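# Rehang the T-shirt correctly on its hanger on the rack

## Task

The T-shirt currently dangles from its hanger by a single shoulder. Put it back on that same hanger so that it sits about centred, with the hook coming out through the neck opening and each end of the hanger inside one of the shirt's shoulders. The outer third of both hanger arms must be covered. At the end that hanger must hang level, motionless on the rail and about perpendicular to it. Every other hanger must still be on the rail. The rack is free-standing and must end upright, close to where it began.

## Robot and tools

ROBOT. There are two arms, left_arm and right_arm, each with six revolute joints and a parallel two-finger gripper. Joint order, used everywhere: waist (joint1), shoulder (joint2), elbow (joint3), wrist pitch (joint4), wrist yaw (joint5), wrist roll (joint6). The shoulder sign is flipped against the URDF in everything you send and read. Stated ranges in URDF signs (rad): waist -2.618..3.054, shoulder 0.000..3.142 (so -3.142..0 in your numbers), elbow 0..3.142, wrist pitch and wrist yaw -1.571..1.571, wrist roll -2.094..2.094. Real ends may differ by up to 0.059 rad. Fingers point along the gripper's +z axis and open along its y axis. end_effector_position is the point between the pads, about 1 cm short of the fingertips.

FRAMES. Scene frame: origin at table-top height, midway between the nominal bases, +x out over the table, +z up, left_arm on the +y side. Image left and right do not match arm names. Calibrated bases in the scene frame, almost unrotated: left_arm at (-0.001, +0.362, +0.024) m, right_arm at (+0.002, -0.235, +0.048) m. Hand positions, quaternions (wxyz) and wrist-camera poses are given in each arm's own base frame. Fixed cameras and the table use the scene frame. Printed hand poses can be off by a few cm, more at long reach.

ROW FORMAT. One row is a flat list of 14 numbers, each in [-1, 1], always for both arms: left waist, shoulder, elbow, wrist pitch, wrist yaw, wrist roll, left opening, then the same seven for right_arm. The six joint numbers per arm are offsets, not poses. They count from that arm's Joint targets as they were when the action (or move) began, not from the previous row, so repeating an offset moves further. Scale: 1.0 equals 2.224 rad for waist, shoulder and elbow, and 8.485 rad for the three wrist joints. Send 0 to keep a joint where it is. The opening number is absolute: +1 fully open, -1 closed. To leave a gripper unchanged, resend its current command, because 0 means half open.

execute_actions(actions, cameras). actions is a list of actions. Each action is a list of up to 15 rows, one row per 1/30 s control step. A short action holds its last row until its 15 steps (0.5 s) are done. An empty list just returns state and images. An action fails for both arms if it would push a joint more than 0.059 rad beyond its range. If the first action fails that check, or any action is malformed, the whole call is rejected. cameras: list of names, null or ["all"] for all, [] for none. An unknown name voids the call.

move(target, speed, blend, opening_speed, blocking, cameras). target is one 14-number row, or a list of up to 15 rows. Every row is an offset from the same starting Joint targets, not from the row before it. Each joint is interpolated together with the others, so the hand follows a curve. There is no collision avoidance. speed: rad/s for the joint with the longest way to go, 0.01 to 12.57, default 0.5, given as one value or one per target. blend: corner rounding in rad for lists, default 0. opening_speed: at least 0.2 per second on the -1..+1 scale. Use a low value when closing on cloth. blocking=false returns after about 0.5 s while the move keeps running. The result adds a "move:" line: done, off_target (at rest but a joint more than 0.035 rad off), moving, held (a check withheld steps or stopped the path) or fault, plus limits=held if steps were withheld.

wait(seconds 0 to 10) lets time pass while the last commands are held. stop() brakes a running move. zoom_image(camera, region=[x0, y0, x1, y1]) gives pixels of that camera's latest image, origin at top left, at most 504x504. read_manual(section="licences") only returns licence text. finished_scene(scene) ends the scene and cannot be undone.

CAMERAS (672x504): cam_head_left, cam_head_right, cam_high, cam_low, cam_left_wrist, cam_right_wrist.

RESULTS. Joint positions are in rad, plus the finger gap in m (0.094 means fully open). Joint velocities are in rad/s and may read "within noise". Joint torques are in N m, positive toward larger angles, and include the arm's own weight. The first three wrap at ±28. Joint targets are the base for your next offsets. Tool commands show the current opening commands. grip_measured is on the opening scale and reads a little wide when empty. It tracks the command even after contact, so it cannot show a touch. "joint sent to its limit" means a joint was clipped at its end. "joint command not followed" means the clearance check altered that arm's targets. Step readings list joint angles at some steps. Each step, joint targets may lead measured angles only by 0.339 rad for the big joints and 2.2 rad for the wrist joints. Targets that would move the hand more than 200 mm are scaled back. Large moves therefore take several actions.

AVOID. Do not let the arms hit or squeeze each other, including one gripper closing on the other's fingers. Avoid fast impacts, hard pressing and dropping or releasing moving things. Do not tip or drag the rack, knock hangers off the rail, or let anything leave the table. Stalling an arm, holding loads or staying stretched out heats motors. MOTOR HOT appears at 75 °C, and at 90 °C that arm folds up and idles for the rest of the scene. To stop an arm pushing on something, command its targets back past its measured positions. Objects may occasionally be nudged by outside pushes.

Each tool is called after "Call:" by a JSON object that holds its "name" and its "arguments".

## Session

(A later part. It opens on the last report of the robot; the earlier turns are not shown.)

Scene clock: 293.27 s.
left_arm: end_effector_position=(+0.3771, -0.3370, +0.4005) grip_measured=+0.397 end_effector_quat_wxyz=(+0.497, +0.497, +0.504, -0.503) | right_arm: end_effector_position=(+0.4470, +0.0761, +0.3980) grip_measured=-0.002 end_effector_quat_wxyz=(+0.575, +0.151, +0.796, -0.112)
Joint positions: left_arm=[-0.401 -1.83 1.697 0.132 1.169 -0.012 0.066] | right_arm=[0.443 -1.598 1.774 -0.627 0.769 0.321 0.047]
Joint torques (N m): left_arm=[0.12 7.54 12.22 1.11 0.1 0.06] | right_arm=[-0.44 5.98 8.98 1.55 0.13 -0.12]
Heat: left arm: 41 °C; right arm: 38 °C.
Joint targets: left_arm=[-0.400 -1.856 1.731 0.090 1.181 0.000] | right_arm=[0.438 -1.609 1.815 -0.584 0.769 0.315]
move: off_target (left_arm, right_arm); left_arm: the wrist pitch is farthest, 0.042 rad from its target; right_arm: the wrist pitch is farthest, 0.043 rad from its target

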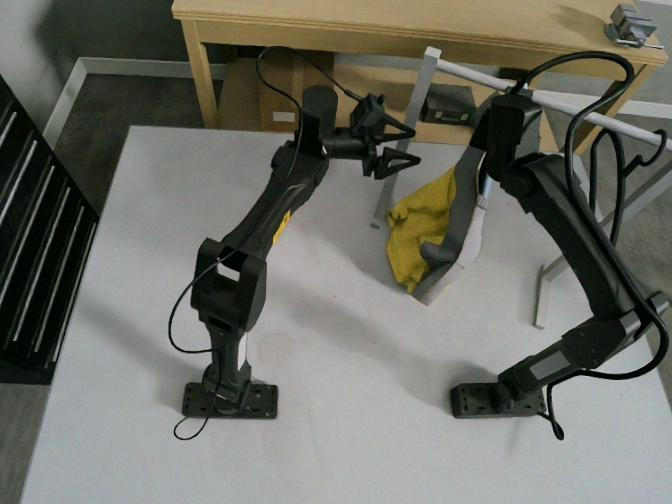

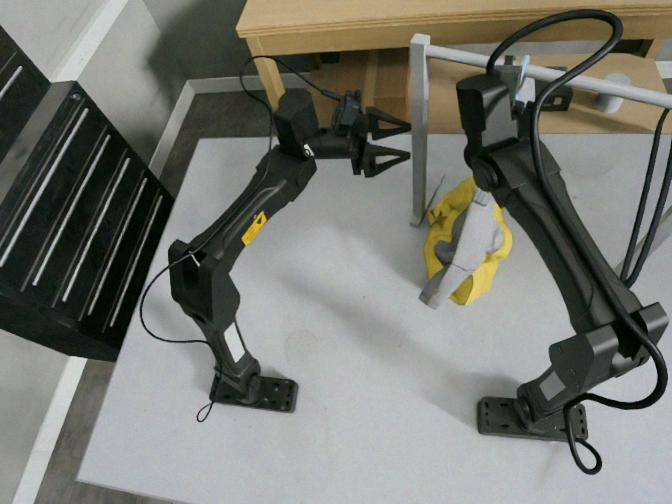

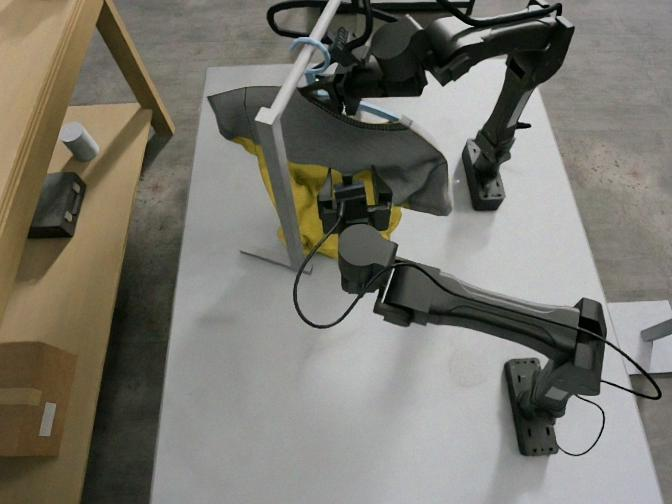

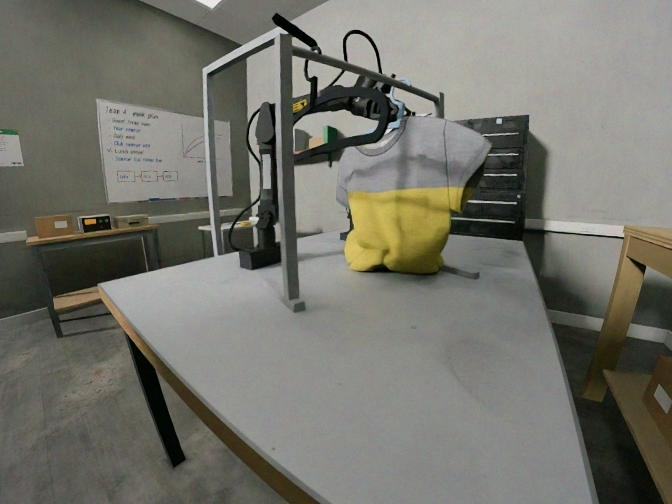

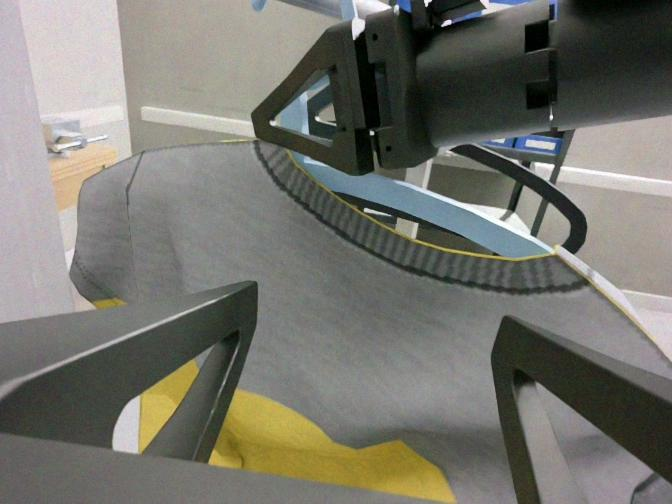

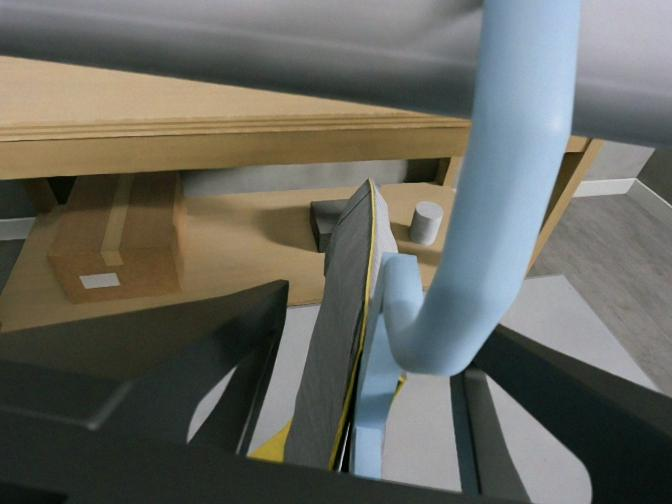

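Call:
{"name": "move", "arguments": {"target": [0, 0, 0, 0, 0, 0, 0.4, 0, 0, 0, 0, 0, 0, -0.95], "opening_speed": 0.4, "cameras": ["cam_left_wrist", "cam_right_wrist"]}}

Scene clock: 296.33 s.
left_arm: end_effector_position=(+0.3771, -0.3370, +0.4005) grip_measured=+0.397 end_effector_quat_wxyz=(+0.497, +0.497, +0.504, -0.503) | right_arm: end_effector_position=(+0.4472, +0.0764, +0.3977) grip_measured=-0.841 end_effector_quat_wxyz=(+0.575, +0.152, +0.796, -0.110)
Joint positions: left_arm=[-0.401 -1.83 1.697 0.132 1.169 -0.012 0.066] | right_arm=[0.443 -1.599 1.774 -0.627 0.768 0.324 0.007]
Joint torques (N m): left_arm=[0.1 7.42 12.3 1.16 0.06 0.1] | right_arm=[-0.47 5.96 8.95 1.56 0.13 -0.1]
Heat: left arm: 41 °C; right arm: 38 °C.
Joint targets: left_arm=[-0.400 -1.856 1.731 0.090 1.181 0.000] | right_arm=[0.438 -1.609 1.815 -0.584 0.769 0.315]
move: off_target (left_arm, right_arm); left_arm: the wrist pitch is farthest, 0.042 rad from its target; right_arm: the wrist pitch is farthest, 0.043 rad from its target

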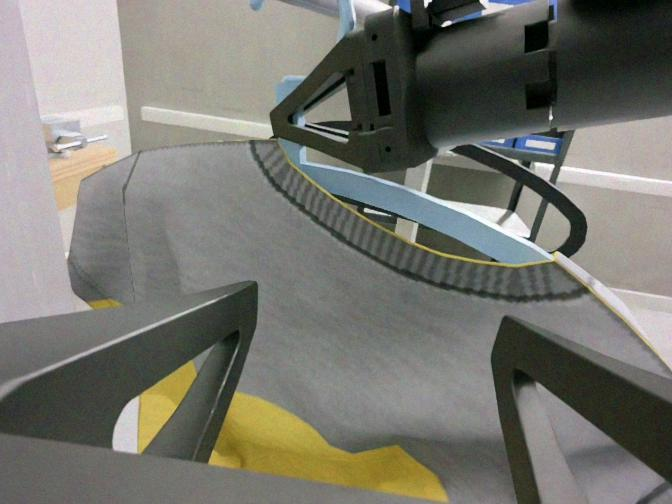

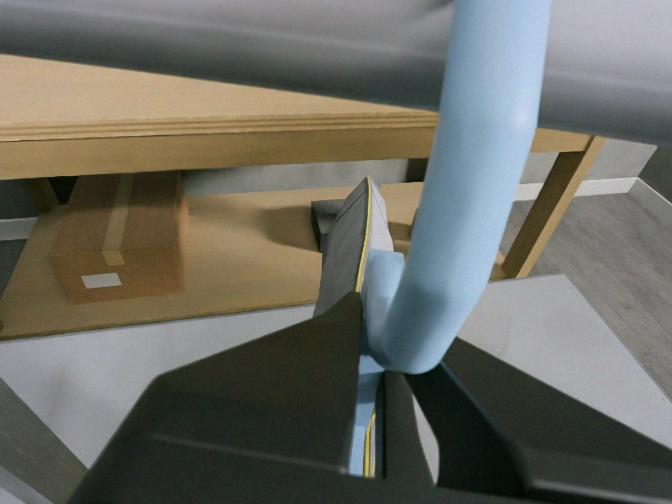

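Call:
{"name": "move", "arguments": {"target": [0, 0, 0, 0, 0, 0, 0.4, 0.0061, -0.0436, 0.1174, -0.0476, -0.0059, 0.0171, -0.95], "speed": 0.2}}

Scene clock: 299.80 s.
left_arm: end_effector_position=(+0.3771, -0.3370, +0.4005) grip_measured=+0.397 end_effector_quat_wxyz=(+0.497, +0.497, +0.504, -0.503) | right_arm: end_effector_position=(+0.4382, +0.0813, +0.3981) grip_measured=-0.841 end_effector_quat_wxyz=(+0.518, +0.158, +0.835, -0.098)
Joint positions: left_arm=[-0.401 -1.83 1.697 0.132 1.169 -0.012 0.066] | right_arm=[0.447 -1.697 2.036 -0.966 0.715 0.443 0.007]
Joint torques (N m): left_arm=[0.06 7.39 12.42 1.13 0.09 0.1] | right_arm=[0.32 6.53 8.47 0.9 0.19 0.1]
Heat: left arm: 41 °C; right arm: 38 °C.
Joint targets: left_arm=[-0.400 -1.856 1.731 0.090 1.181 0.000] | right_arm=[0.451 -1.706 2.076 -0.988 0.719 0.461]
move: off_target (left_arm, right_arm); left_arm: the wrist pitch is farthest, 0.042 rad from its target; right_arm: the elbow is farthest, 0.041 rad from its target

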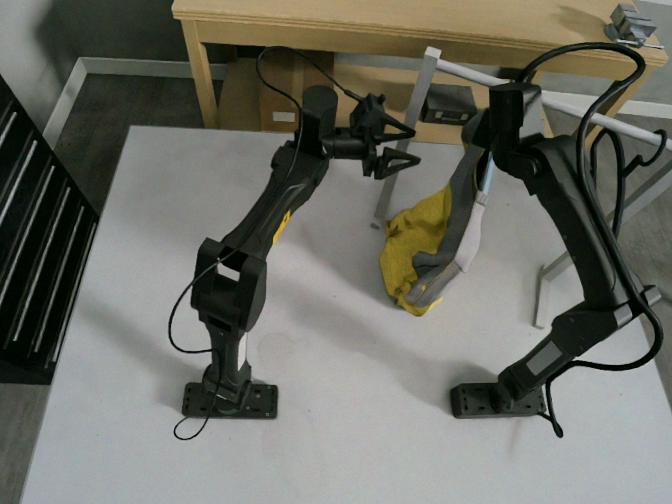

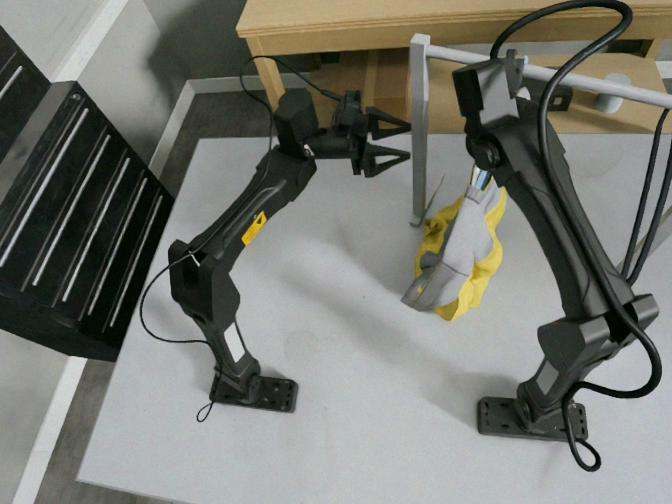

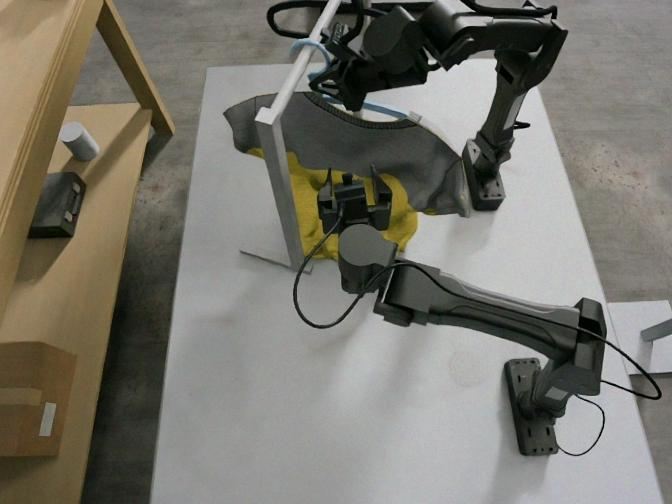

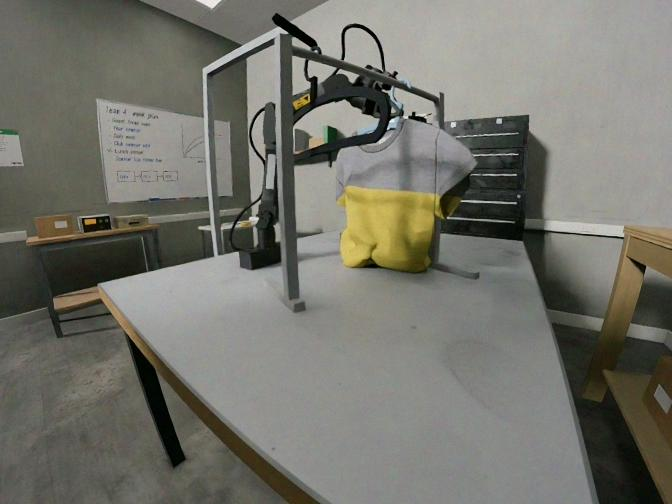

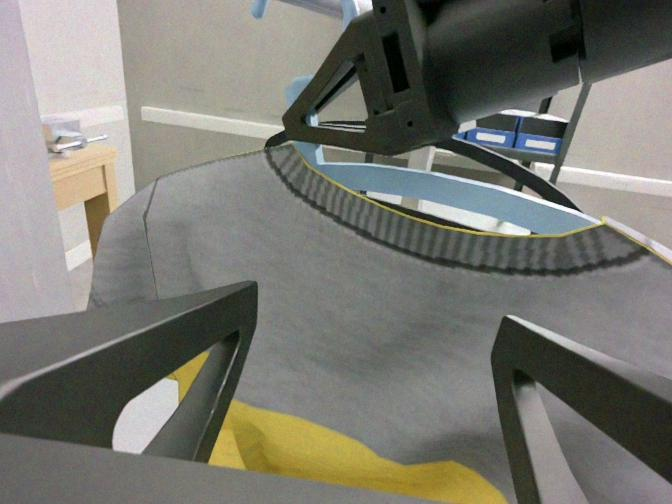

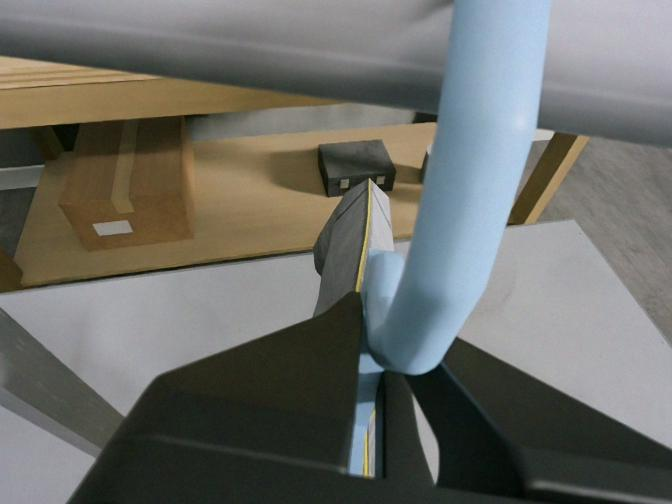

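Call:
{"name": "move", "arguments": {"target": [0, 0, 0, 0, 0, 0, 0.4, -0.0022, -0.0733, 0.1670, -0.0429, -0.0083, 0.0111, -0.95], "speed": 0.25}}

Scene clock: 301.93 s.
left_arm: end_effector_position=(+0.3771, -0.3370, +0.4005) grip_measured=+0.397 end_effector_quat_wxyz=(+0.497, +0.497, +0.504, -0.503) | right_arm: end_effector_position=(+0.4285, +0.0875, +0.4004) grip_measured=-0.841 end_effector_quat_wxyz=(+0.459, +0.162, +0.869, -0.086)
Joint positions: left_arm=[-0.401 -1.83 1.697 0.132 1.169 -0.012 0.066] | right_arm=[0.447 -1.861 2.409 -1.331 0.645 0.538 0.007]
Joint torques (N m): left_arm=[0.18 7.57 12.46 1.11 0.12 0.1] | right_arm=[-0.06 7.25 7.54 0.83 0.21 0.11]
Heat: left arm: 40 °C; right arm: 38 °C.
Joint targets: left_arm=[-0.400 -1.856 1.731 0.090 1.181 0.000] | right_arm=[0.446 -1.869 2.448 -1.352 0.648 0.555]
move: off_target (left_arm, right_arm); left_arm: the wrist pitch is farthest, 0.042 rad from its target; right_arm: the elbow is farthest, 0.038 rad from its target

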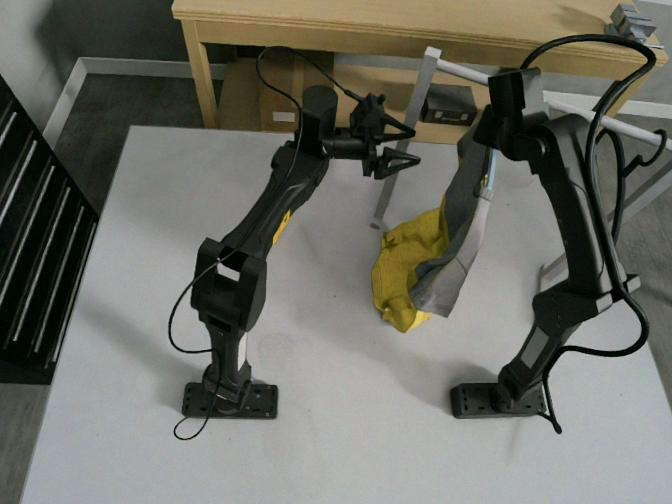

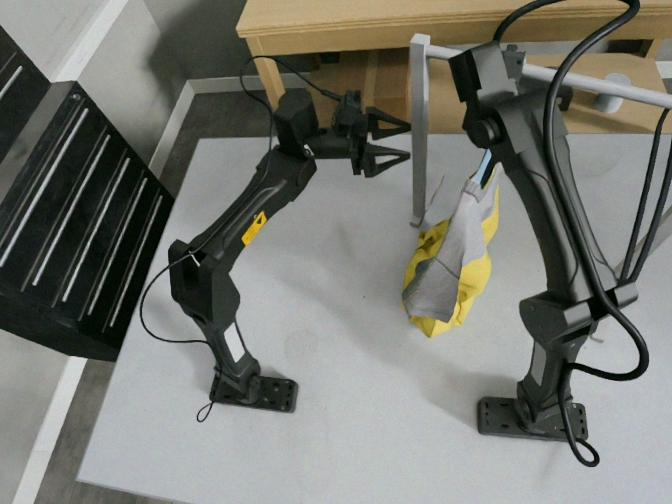

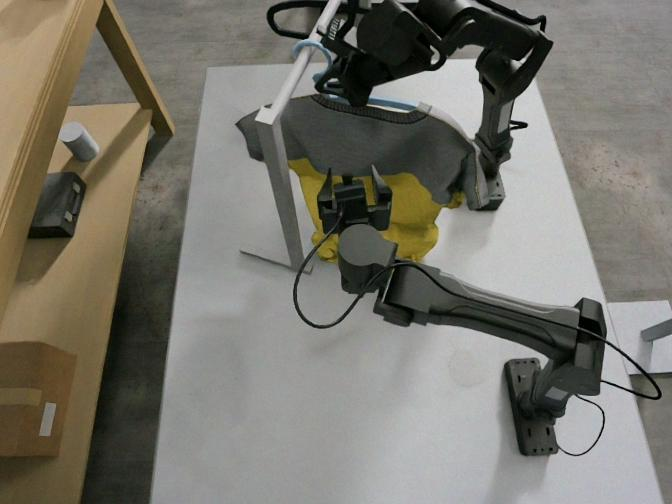

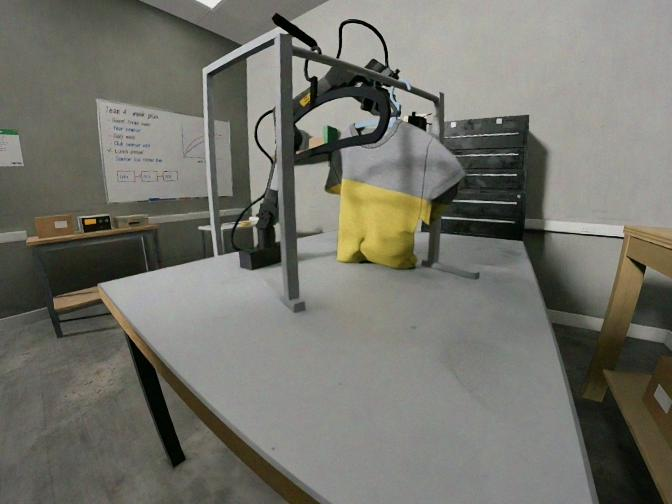

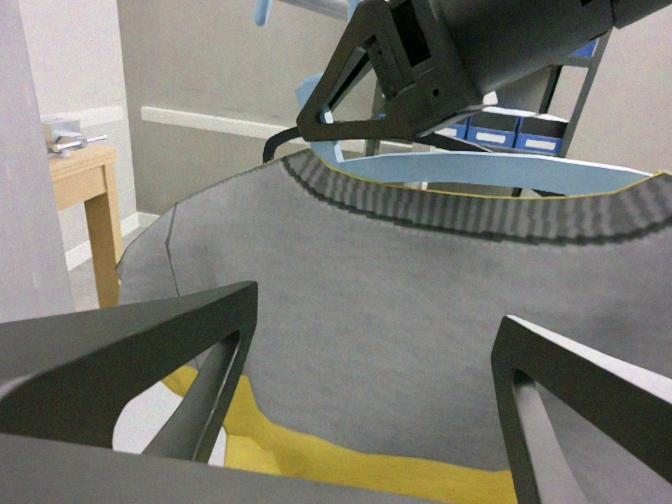

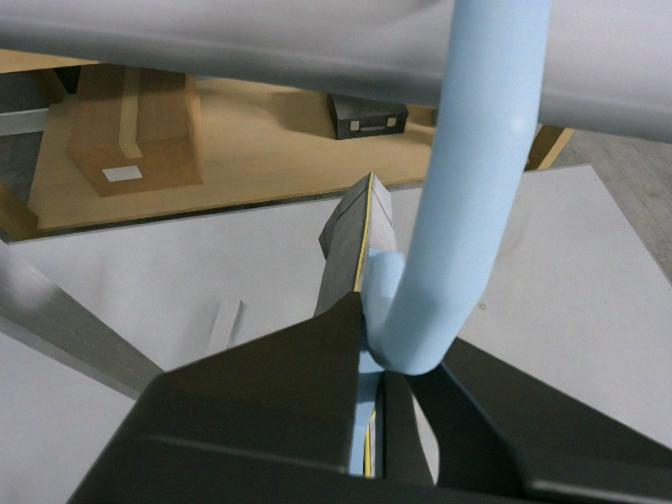

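Call:
{"name": "zoom_image", "arguments": {"camera": "cam_left_wrist", "region": [100, 80, 400, 330]}}

Call:
{"name": "zoom_image", "arguments": {"camera": "cam_left_wrist", "region": [400, 80, 672, 330]}}

Call:
{"name": "zoom_image", "arguments": {"camera": "cam_high", "region": [220, 30, 500, 270]}}

Scaled by 1.680 from the camera's image (finer frame: 960x720).

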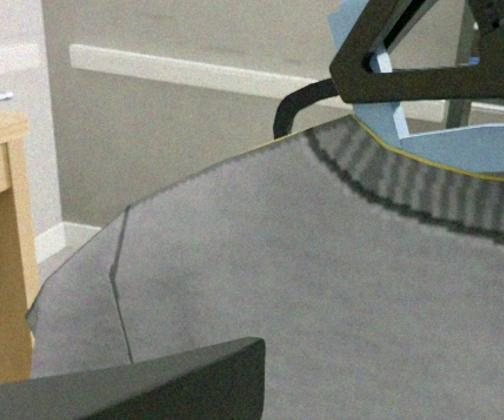

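Scaled by 1.853 from the camera's image (finer frame: 960x720).

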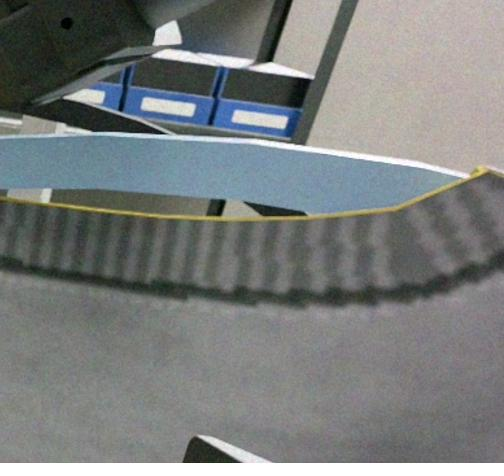

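Scaled by 1.800 from the camera's image (finer frame: 960x720).

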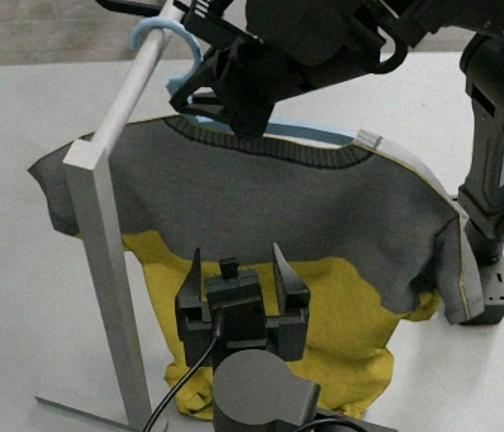

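Call:
{"name": "move", "arguments": {"target": [[0, 0, 0, 0, 0, 0, 0.4, 0.0015, 0.0489, -0.1113, 0.0286, 0.0055, -0.0074, -0.95], [0, 0, 0, 0, 0, 0, 0.4, 0, 0, 0, 0, 0, 0, -0.95], [0, 0, 0, 0, 0, 0, 0.4, 0.0015, 0.0489, -0.1113, 0.0286, 0.0055, -0.0074, -0.95], [0, 0, 0, 0, 0, 0, 0.4, 0, 0, 0, 0, 0, 0, -0.95]], "speed": 1.2}}

Scene clock: 312.70 s.
left_arm: end_effector_position=(+0.3771, -0.3370, +0.4005) grip_measured=+0.397 end_effector_quat_wxyz=(+0.497, +0.497, +0.504, -0.503) | right_arm: end_effector_position=(+0.4282, +0.0881, +0.4007) grip_measured=-0.841 end_effector_quat_wxyz=(+0.460, +0.161, +0.869, -0.085)
Joint positions: left_arm=[-0.401 -1.83 1.697 0.132 1.169 -0.012 0.066] | right_arm=[0.448 -1.861 2.41 -1.331 0.645 0.538 0.007]
Joint velocities: left_arm=[within noise] | right_arm=[0.007 -0.012 -0.012 0.037 0.022 0.154 0]
Joint torques (N m): left_arm=[0.03 7.38 12.27 1.16 0.11 0.09] | right_arm=[-0.14 7.23 7.47 0.82 0.21 0.1]
Heat: left arm: 40 °C; right arm: 37 °C.
Joint targets: left_arm=[-0.400 -1.856 1.731 0.090 1.181 0.000] | right_arm=[0.446 -1.869 2.448 -1.352 0.648 0.555]
move: off_target (left_arm, right_arm); left_arm: the wrist pitch is farthest, 0.042 rad from its target; right_arm: the elbow is farthest, 0.038 rad from its target

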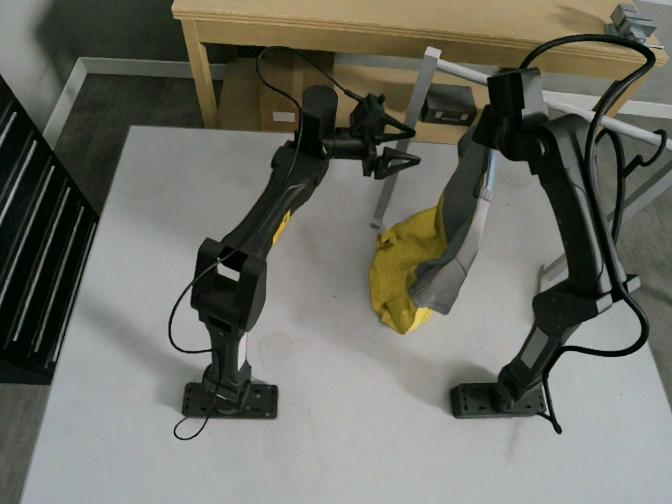

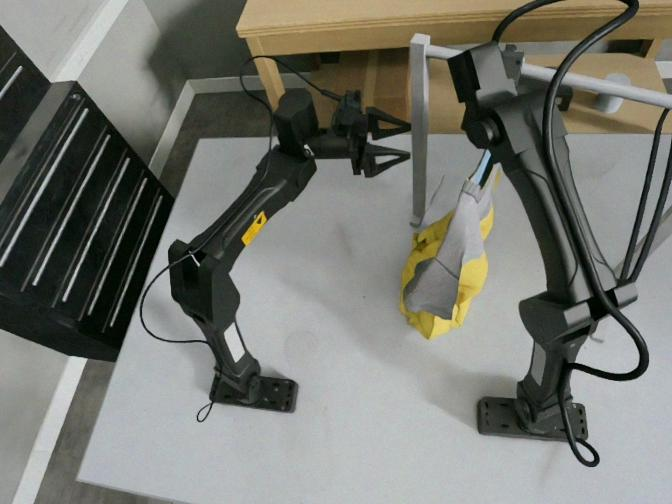

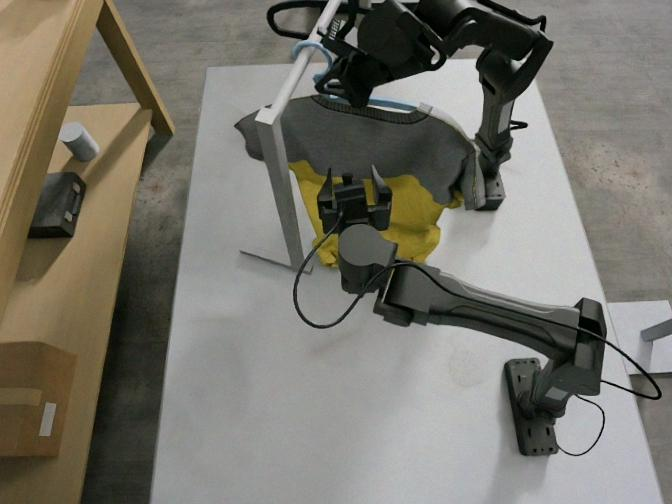

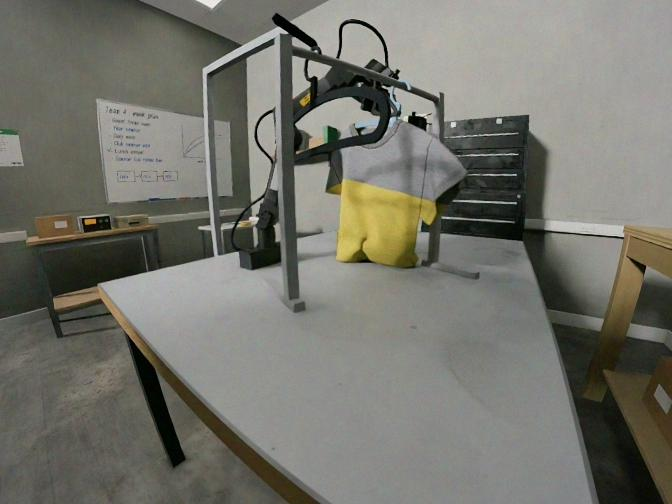

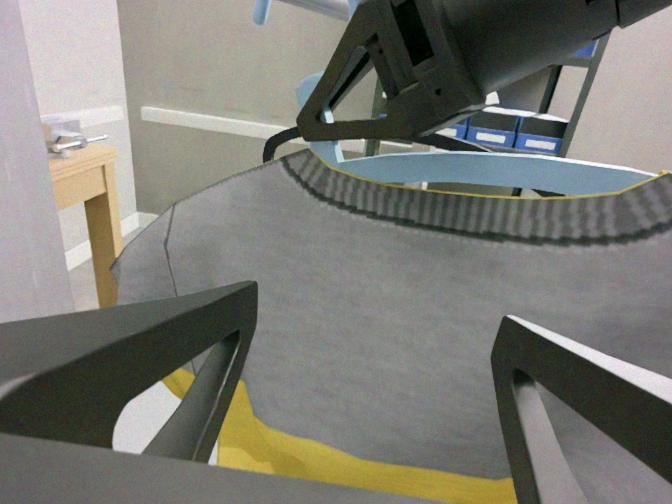

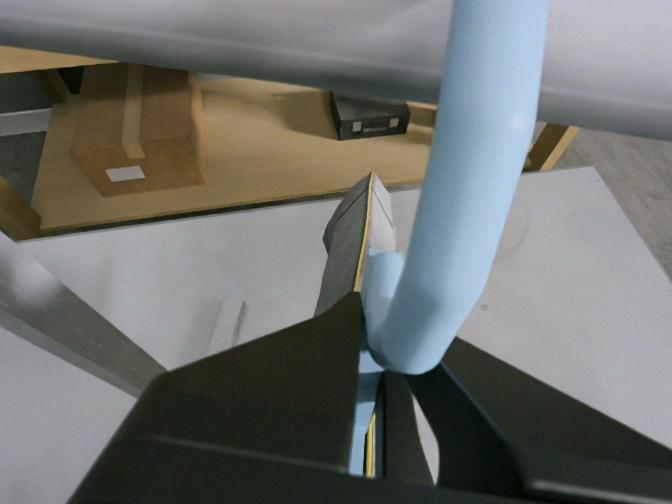

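Call:
{"name": "execute_actions", "arguments": {"actions": []}}

Scene clock: 314.27 s.
left_arm: end_effector_position=(+0.3771, -0.3370, +0.4005) grip_measured=+0.397 end_effector_quat_wxyz=(+0.497, +0.497, +0.504, -0.503) | right_arm: end_effector_position=(+0.4282, +0.0881, +0.4007) grip_measured=-0.841 end_effector_quat_wxyz=(+0.460, +0.161, +0.869, -0.085)
Joint positions: left_arm=[-0.401 -1.83 1.697 0.132 1.169 -0.012 0.066] | right_arm=[0.448 -1.861 2.41 -1.331 0.645 0.538 0.007]
Joint velocities: within noise
Joint torques (N m): left_arm=[0.21 7.38 12.3 1.12 0.16 0.12] | right_arm=[-0.14 7.23 7.5 0.82 0.21 0.1]
Motor temperatures (°C): left_arm=[29 38 38 40 28 26 28] | right_arm=[26 34 34 37 29 30 30]
Heat: left arm: 40 °C; right arm: 37 °C.
Joint targets: left_arm=[-0.400 -1.856 1.731 0.090 1.181 0.000] | right_arm=[0.446 -1.869 2.448 -1.352 0.648 0.555]
Tool commands: left_gripper/opening=+0.4 right_gripper/opening=-0.95

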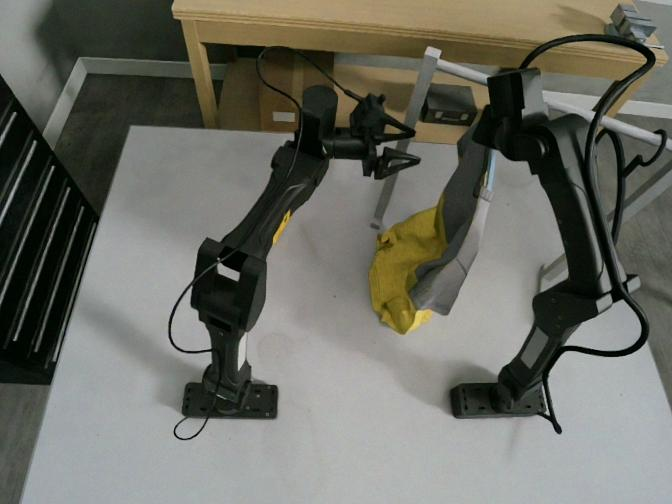

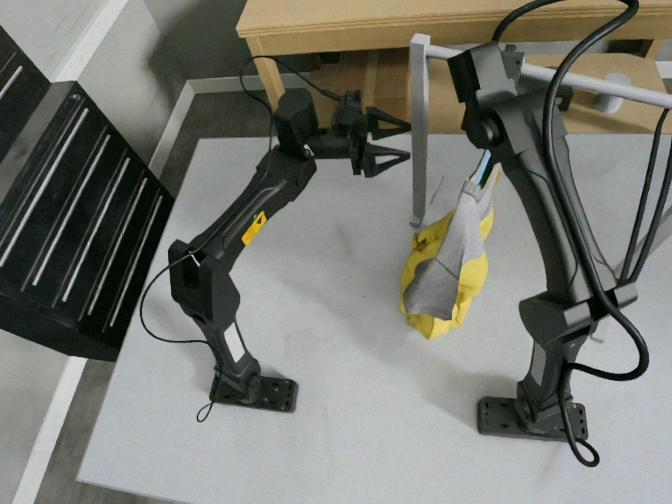

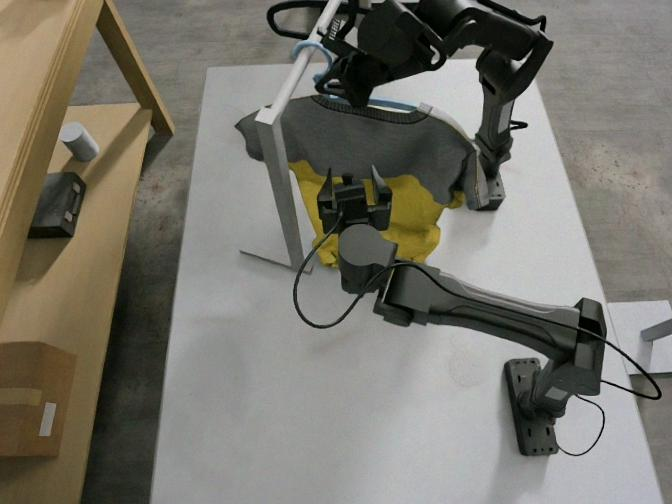

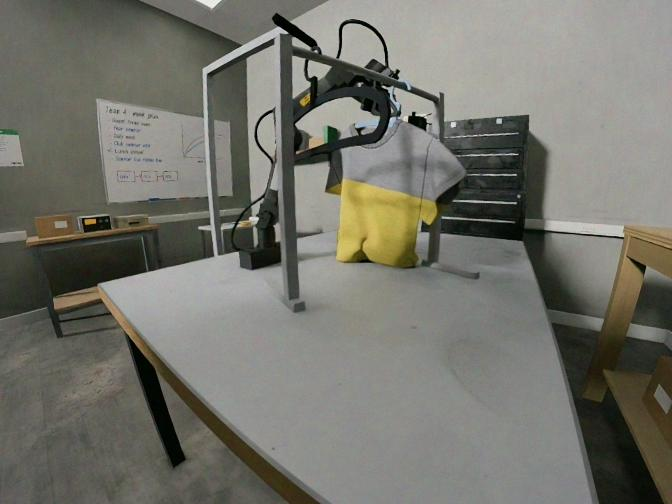

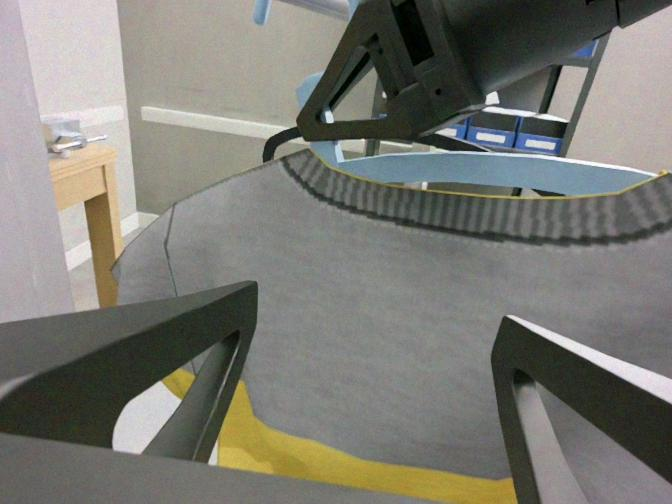

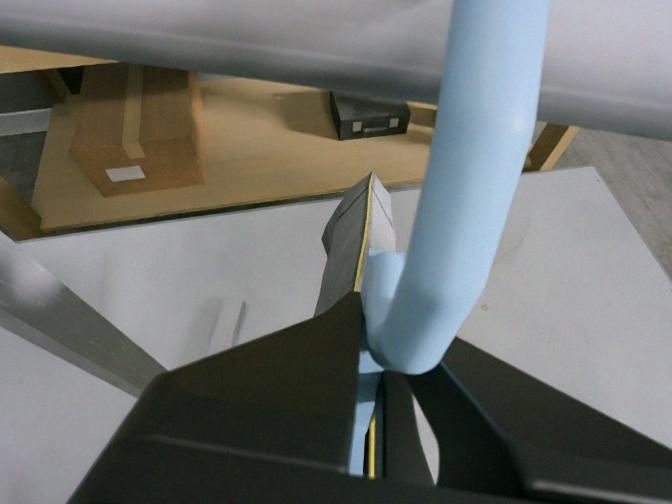

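Call:
{"name": "move", "arguments": {"target": [[-0.0957, 0.2221, -0.2743, 0.0341, -0.0623, -0.0122, 0.4, 0.0022, 0.0733, -0.1670, 0.0429, 0.0083, -0.0111, -0.95], [-0.3354, 0.2927, -0.3894, 0.0563, -0.1604, 0.0065, 0.4, 0.0022, 0.0733, -0.1670, 0.0429, 0.0083, -0.0111, -0.95]], "speed": 0.6, "blend": 0.1}}

Scene clock: 344.67 s.
left_arm: end_effector_position=(+0.2041, -0.3716, +0.3927) grip_measured=+0.397 end_effector_quat_wxyz=(+0.687, +0.296, +0.560, -0.357) | right_arm: end_effector_position=(+0.4403, +0.0850, +0.3978) grip_measured=-0.841 end_effector_quat_wxyz=(+0.511, +0.161, +0.839, -0.094)
Joint positions: left_arm=[-1.144 -1.226 0.892 0.536 -0.175 0.043 0.066] | right_arm=[0.449 -1.731 2.096 -1.015 0.706 0.466 0.007]
Joint torques (N m): left_arm=[-0.28 5.79 7.23 2.15 -0.11 0.11] | right_arm=[0.14 9.78 4.08 1.33 0.27 -0.11]
Heat: left arm: 40 °C; right arm: 37 °C.
Joint targets: left_arm=[-1.146 -1.205 0.865 0.568 -0.180 0.055] | right_arm=[0.451 -1.706 2.076 -0.988 0.719 0.461]
move: done

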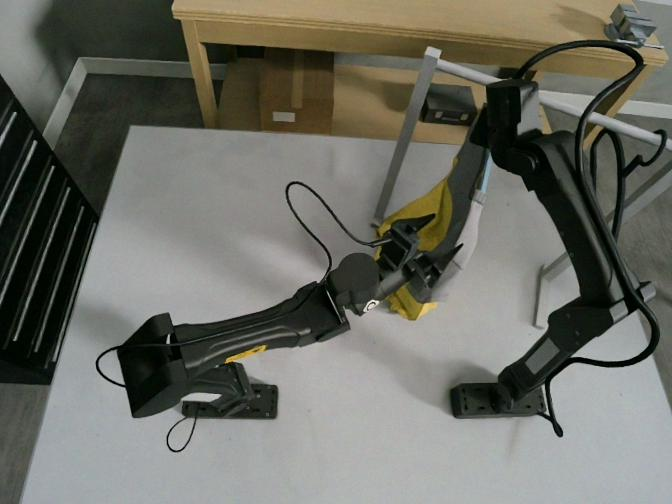

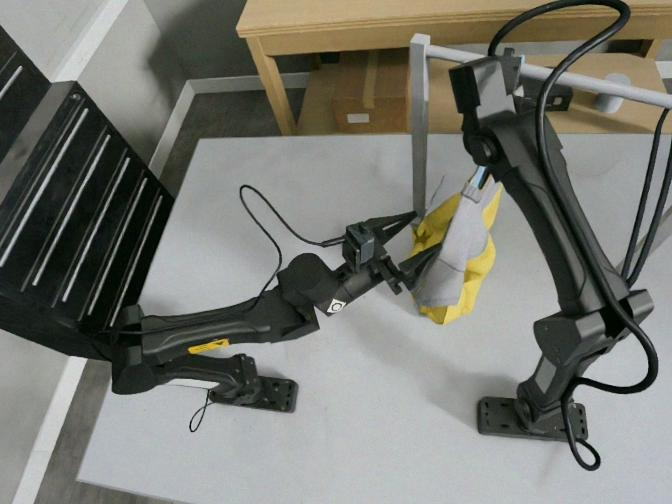

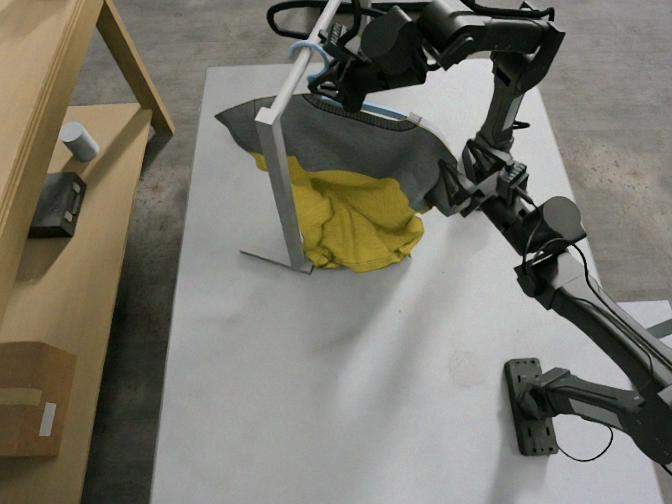

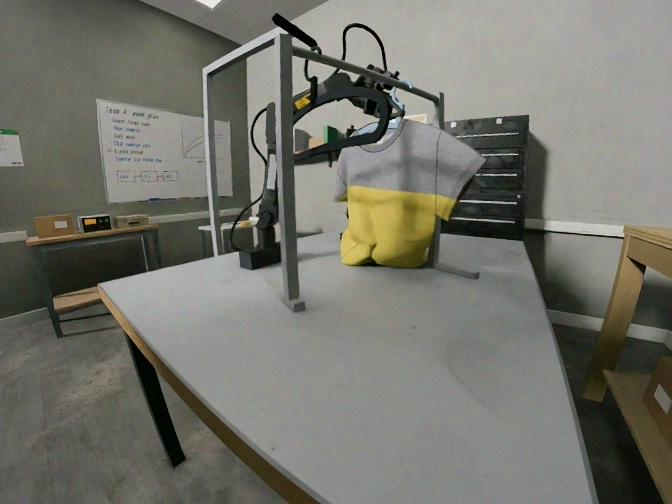

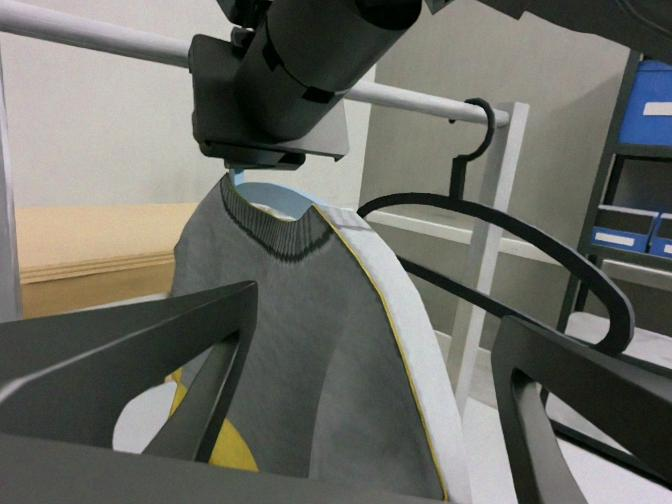

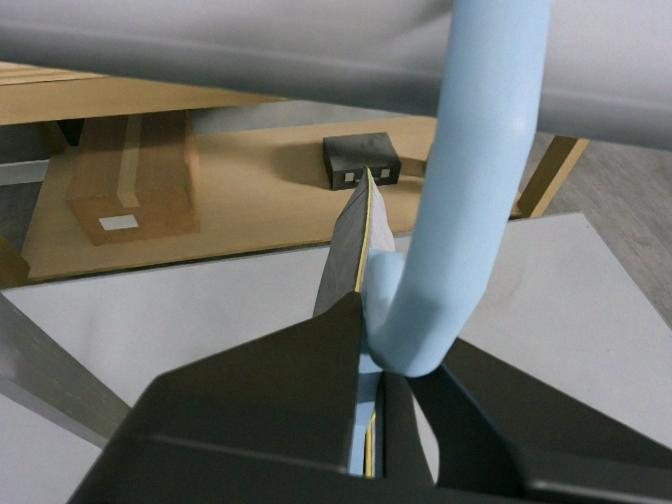

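Call:
{"name": "zoom_image", "arguments": {"camera": "cam_left_wrist", "region": [160, 120, 480, 360]}}

Call:
{"name": "zoom_image", "arguments": {"camera": "cam_high", "region": [210, 50, 490, 260]}}

Scaled by 1.575 from the camera's image (finer frame: 960x720).

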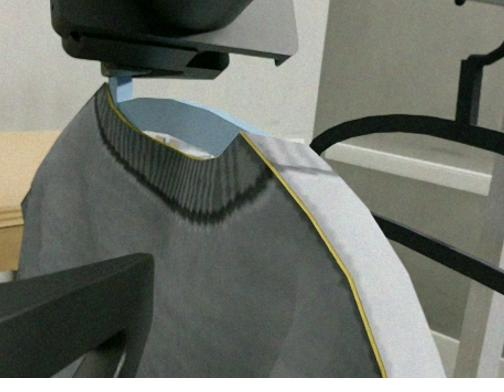

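Scaled by 1.800 from the camera's image (finer frame: 960x720).

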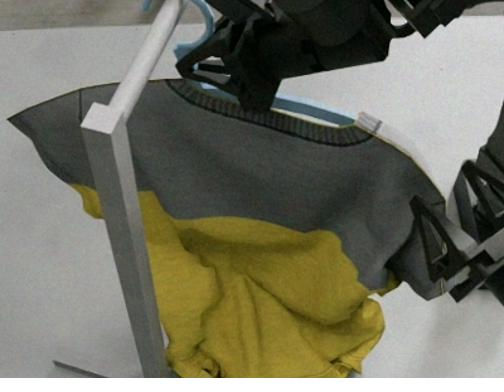

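Call:
{"name": "move", "arguments": {"target": [[0.2397, -0.0706, 0.1151, -0.0222, 0.0981, -0.0187, 0.4, 0, 0, 0, 0, 0, 0, -0.95], [0.3354, -0.2923, 0.3894, -0.0563, 0.1604, -0.0065, 0.4, 0, 0, 0, 0, 0, 0, -0.95]], "speed": 0.8, "blend": 0.1, "cameras": ["cam_left_wrist", "cam_high"]}}

Scene clock: 350.20 s.
left_arm: end_effector_position=(+0.3789, -0.3359, +0.4014) grip_measured=+0.397 end_effector_quat_wxyz=(+0.499, +0.496, +0.504, -0.501) | right_arm: end_effector_position=(+0.4403, +0.0850, +0.3978) grip_measured=-0.841 end_effector_quat_wxyz=(+0.511, +0.161, +0.839, -0.094)
Joint positions: left_arm=[-0.398 -1.832 1.701 0.134 1.167 -0.012 0.066] | right_arm=[0.449 -1.731 2.096 -1.015 0.706 0.466 0.007]
Joint torques (N m): left_arm=[-0.38 7.56 12.19 1.15 0.11 0.08] | right_arm=[0.13 9.8 4.08 1.33 0.28 -0.12]
Heat: left arm: 40 °C; right arm: 37 °C.
Joint targets: left_arm=[-0.400 -1.855 1.731 0.090 1.181 0.000] | right_arm=[0.451 -1.706 2.076 -0.988 0.719 0.461]
move: off_target (left_arm); left_arm: the wrist pitch is farthest, 0.044 rad from its target
Images, in order (width x height): cam_high 672x504, cam_left_wrist 672x504.

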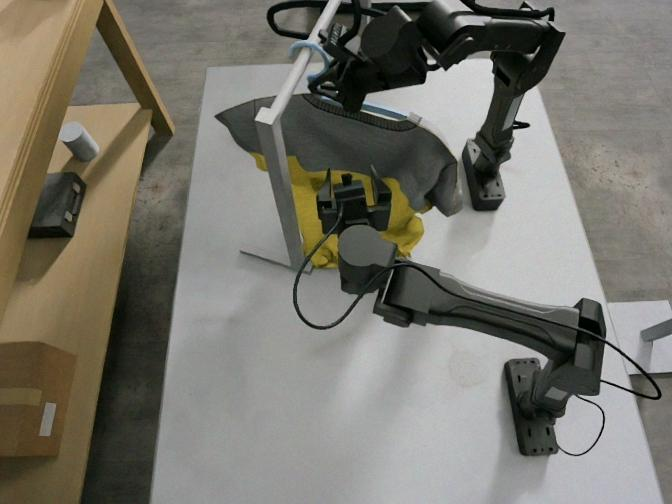

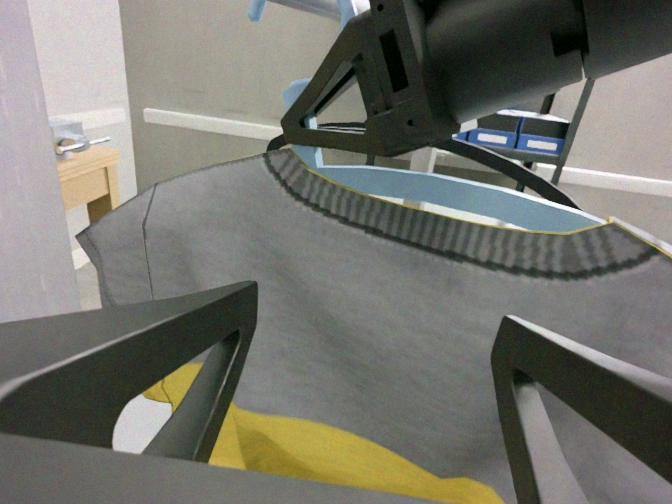

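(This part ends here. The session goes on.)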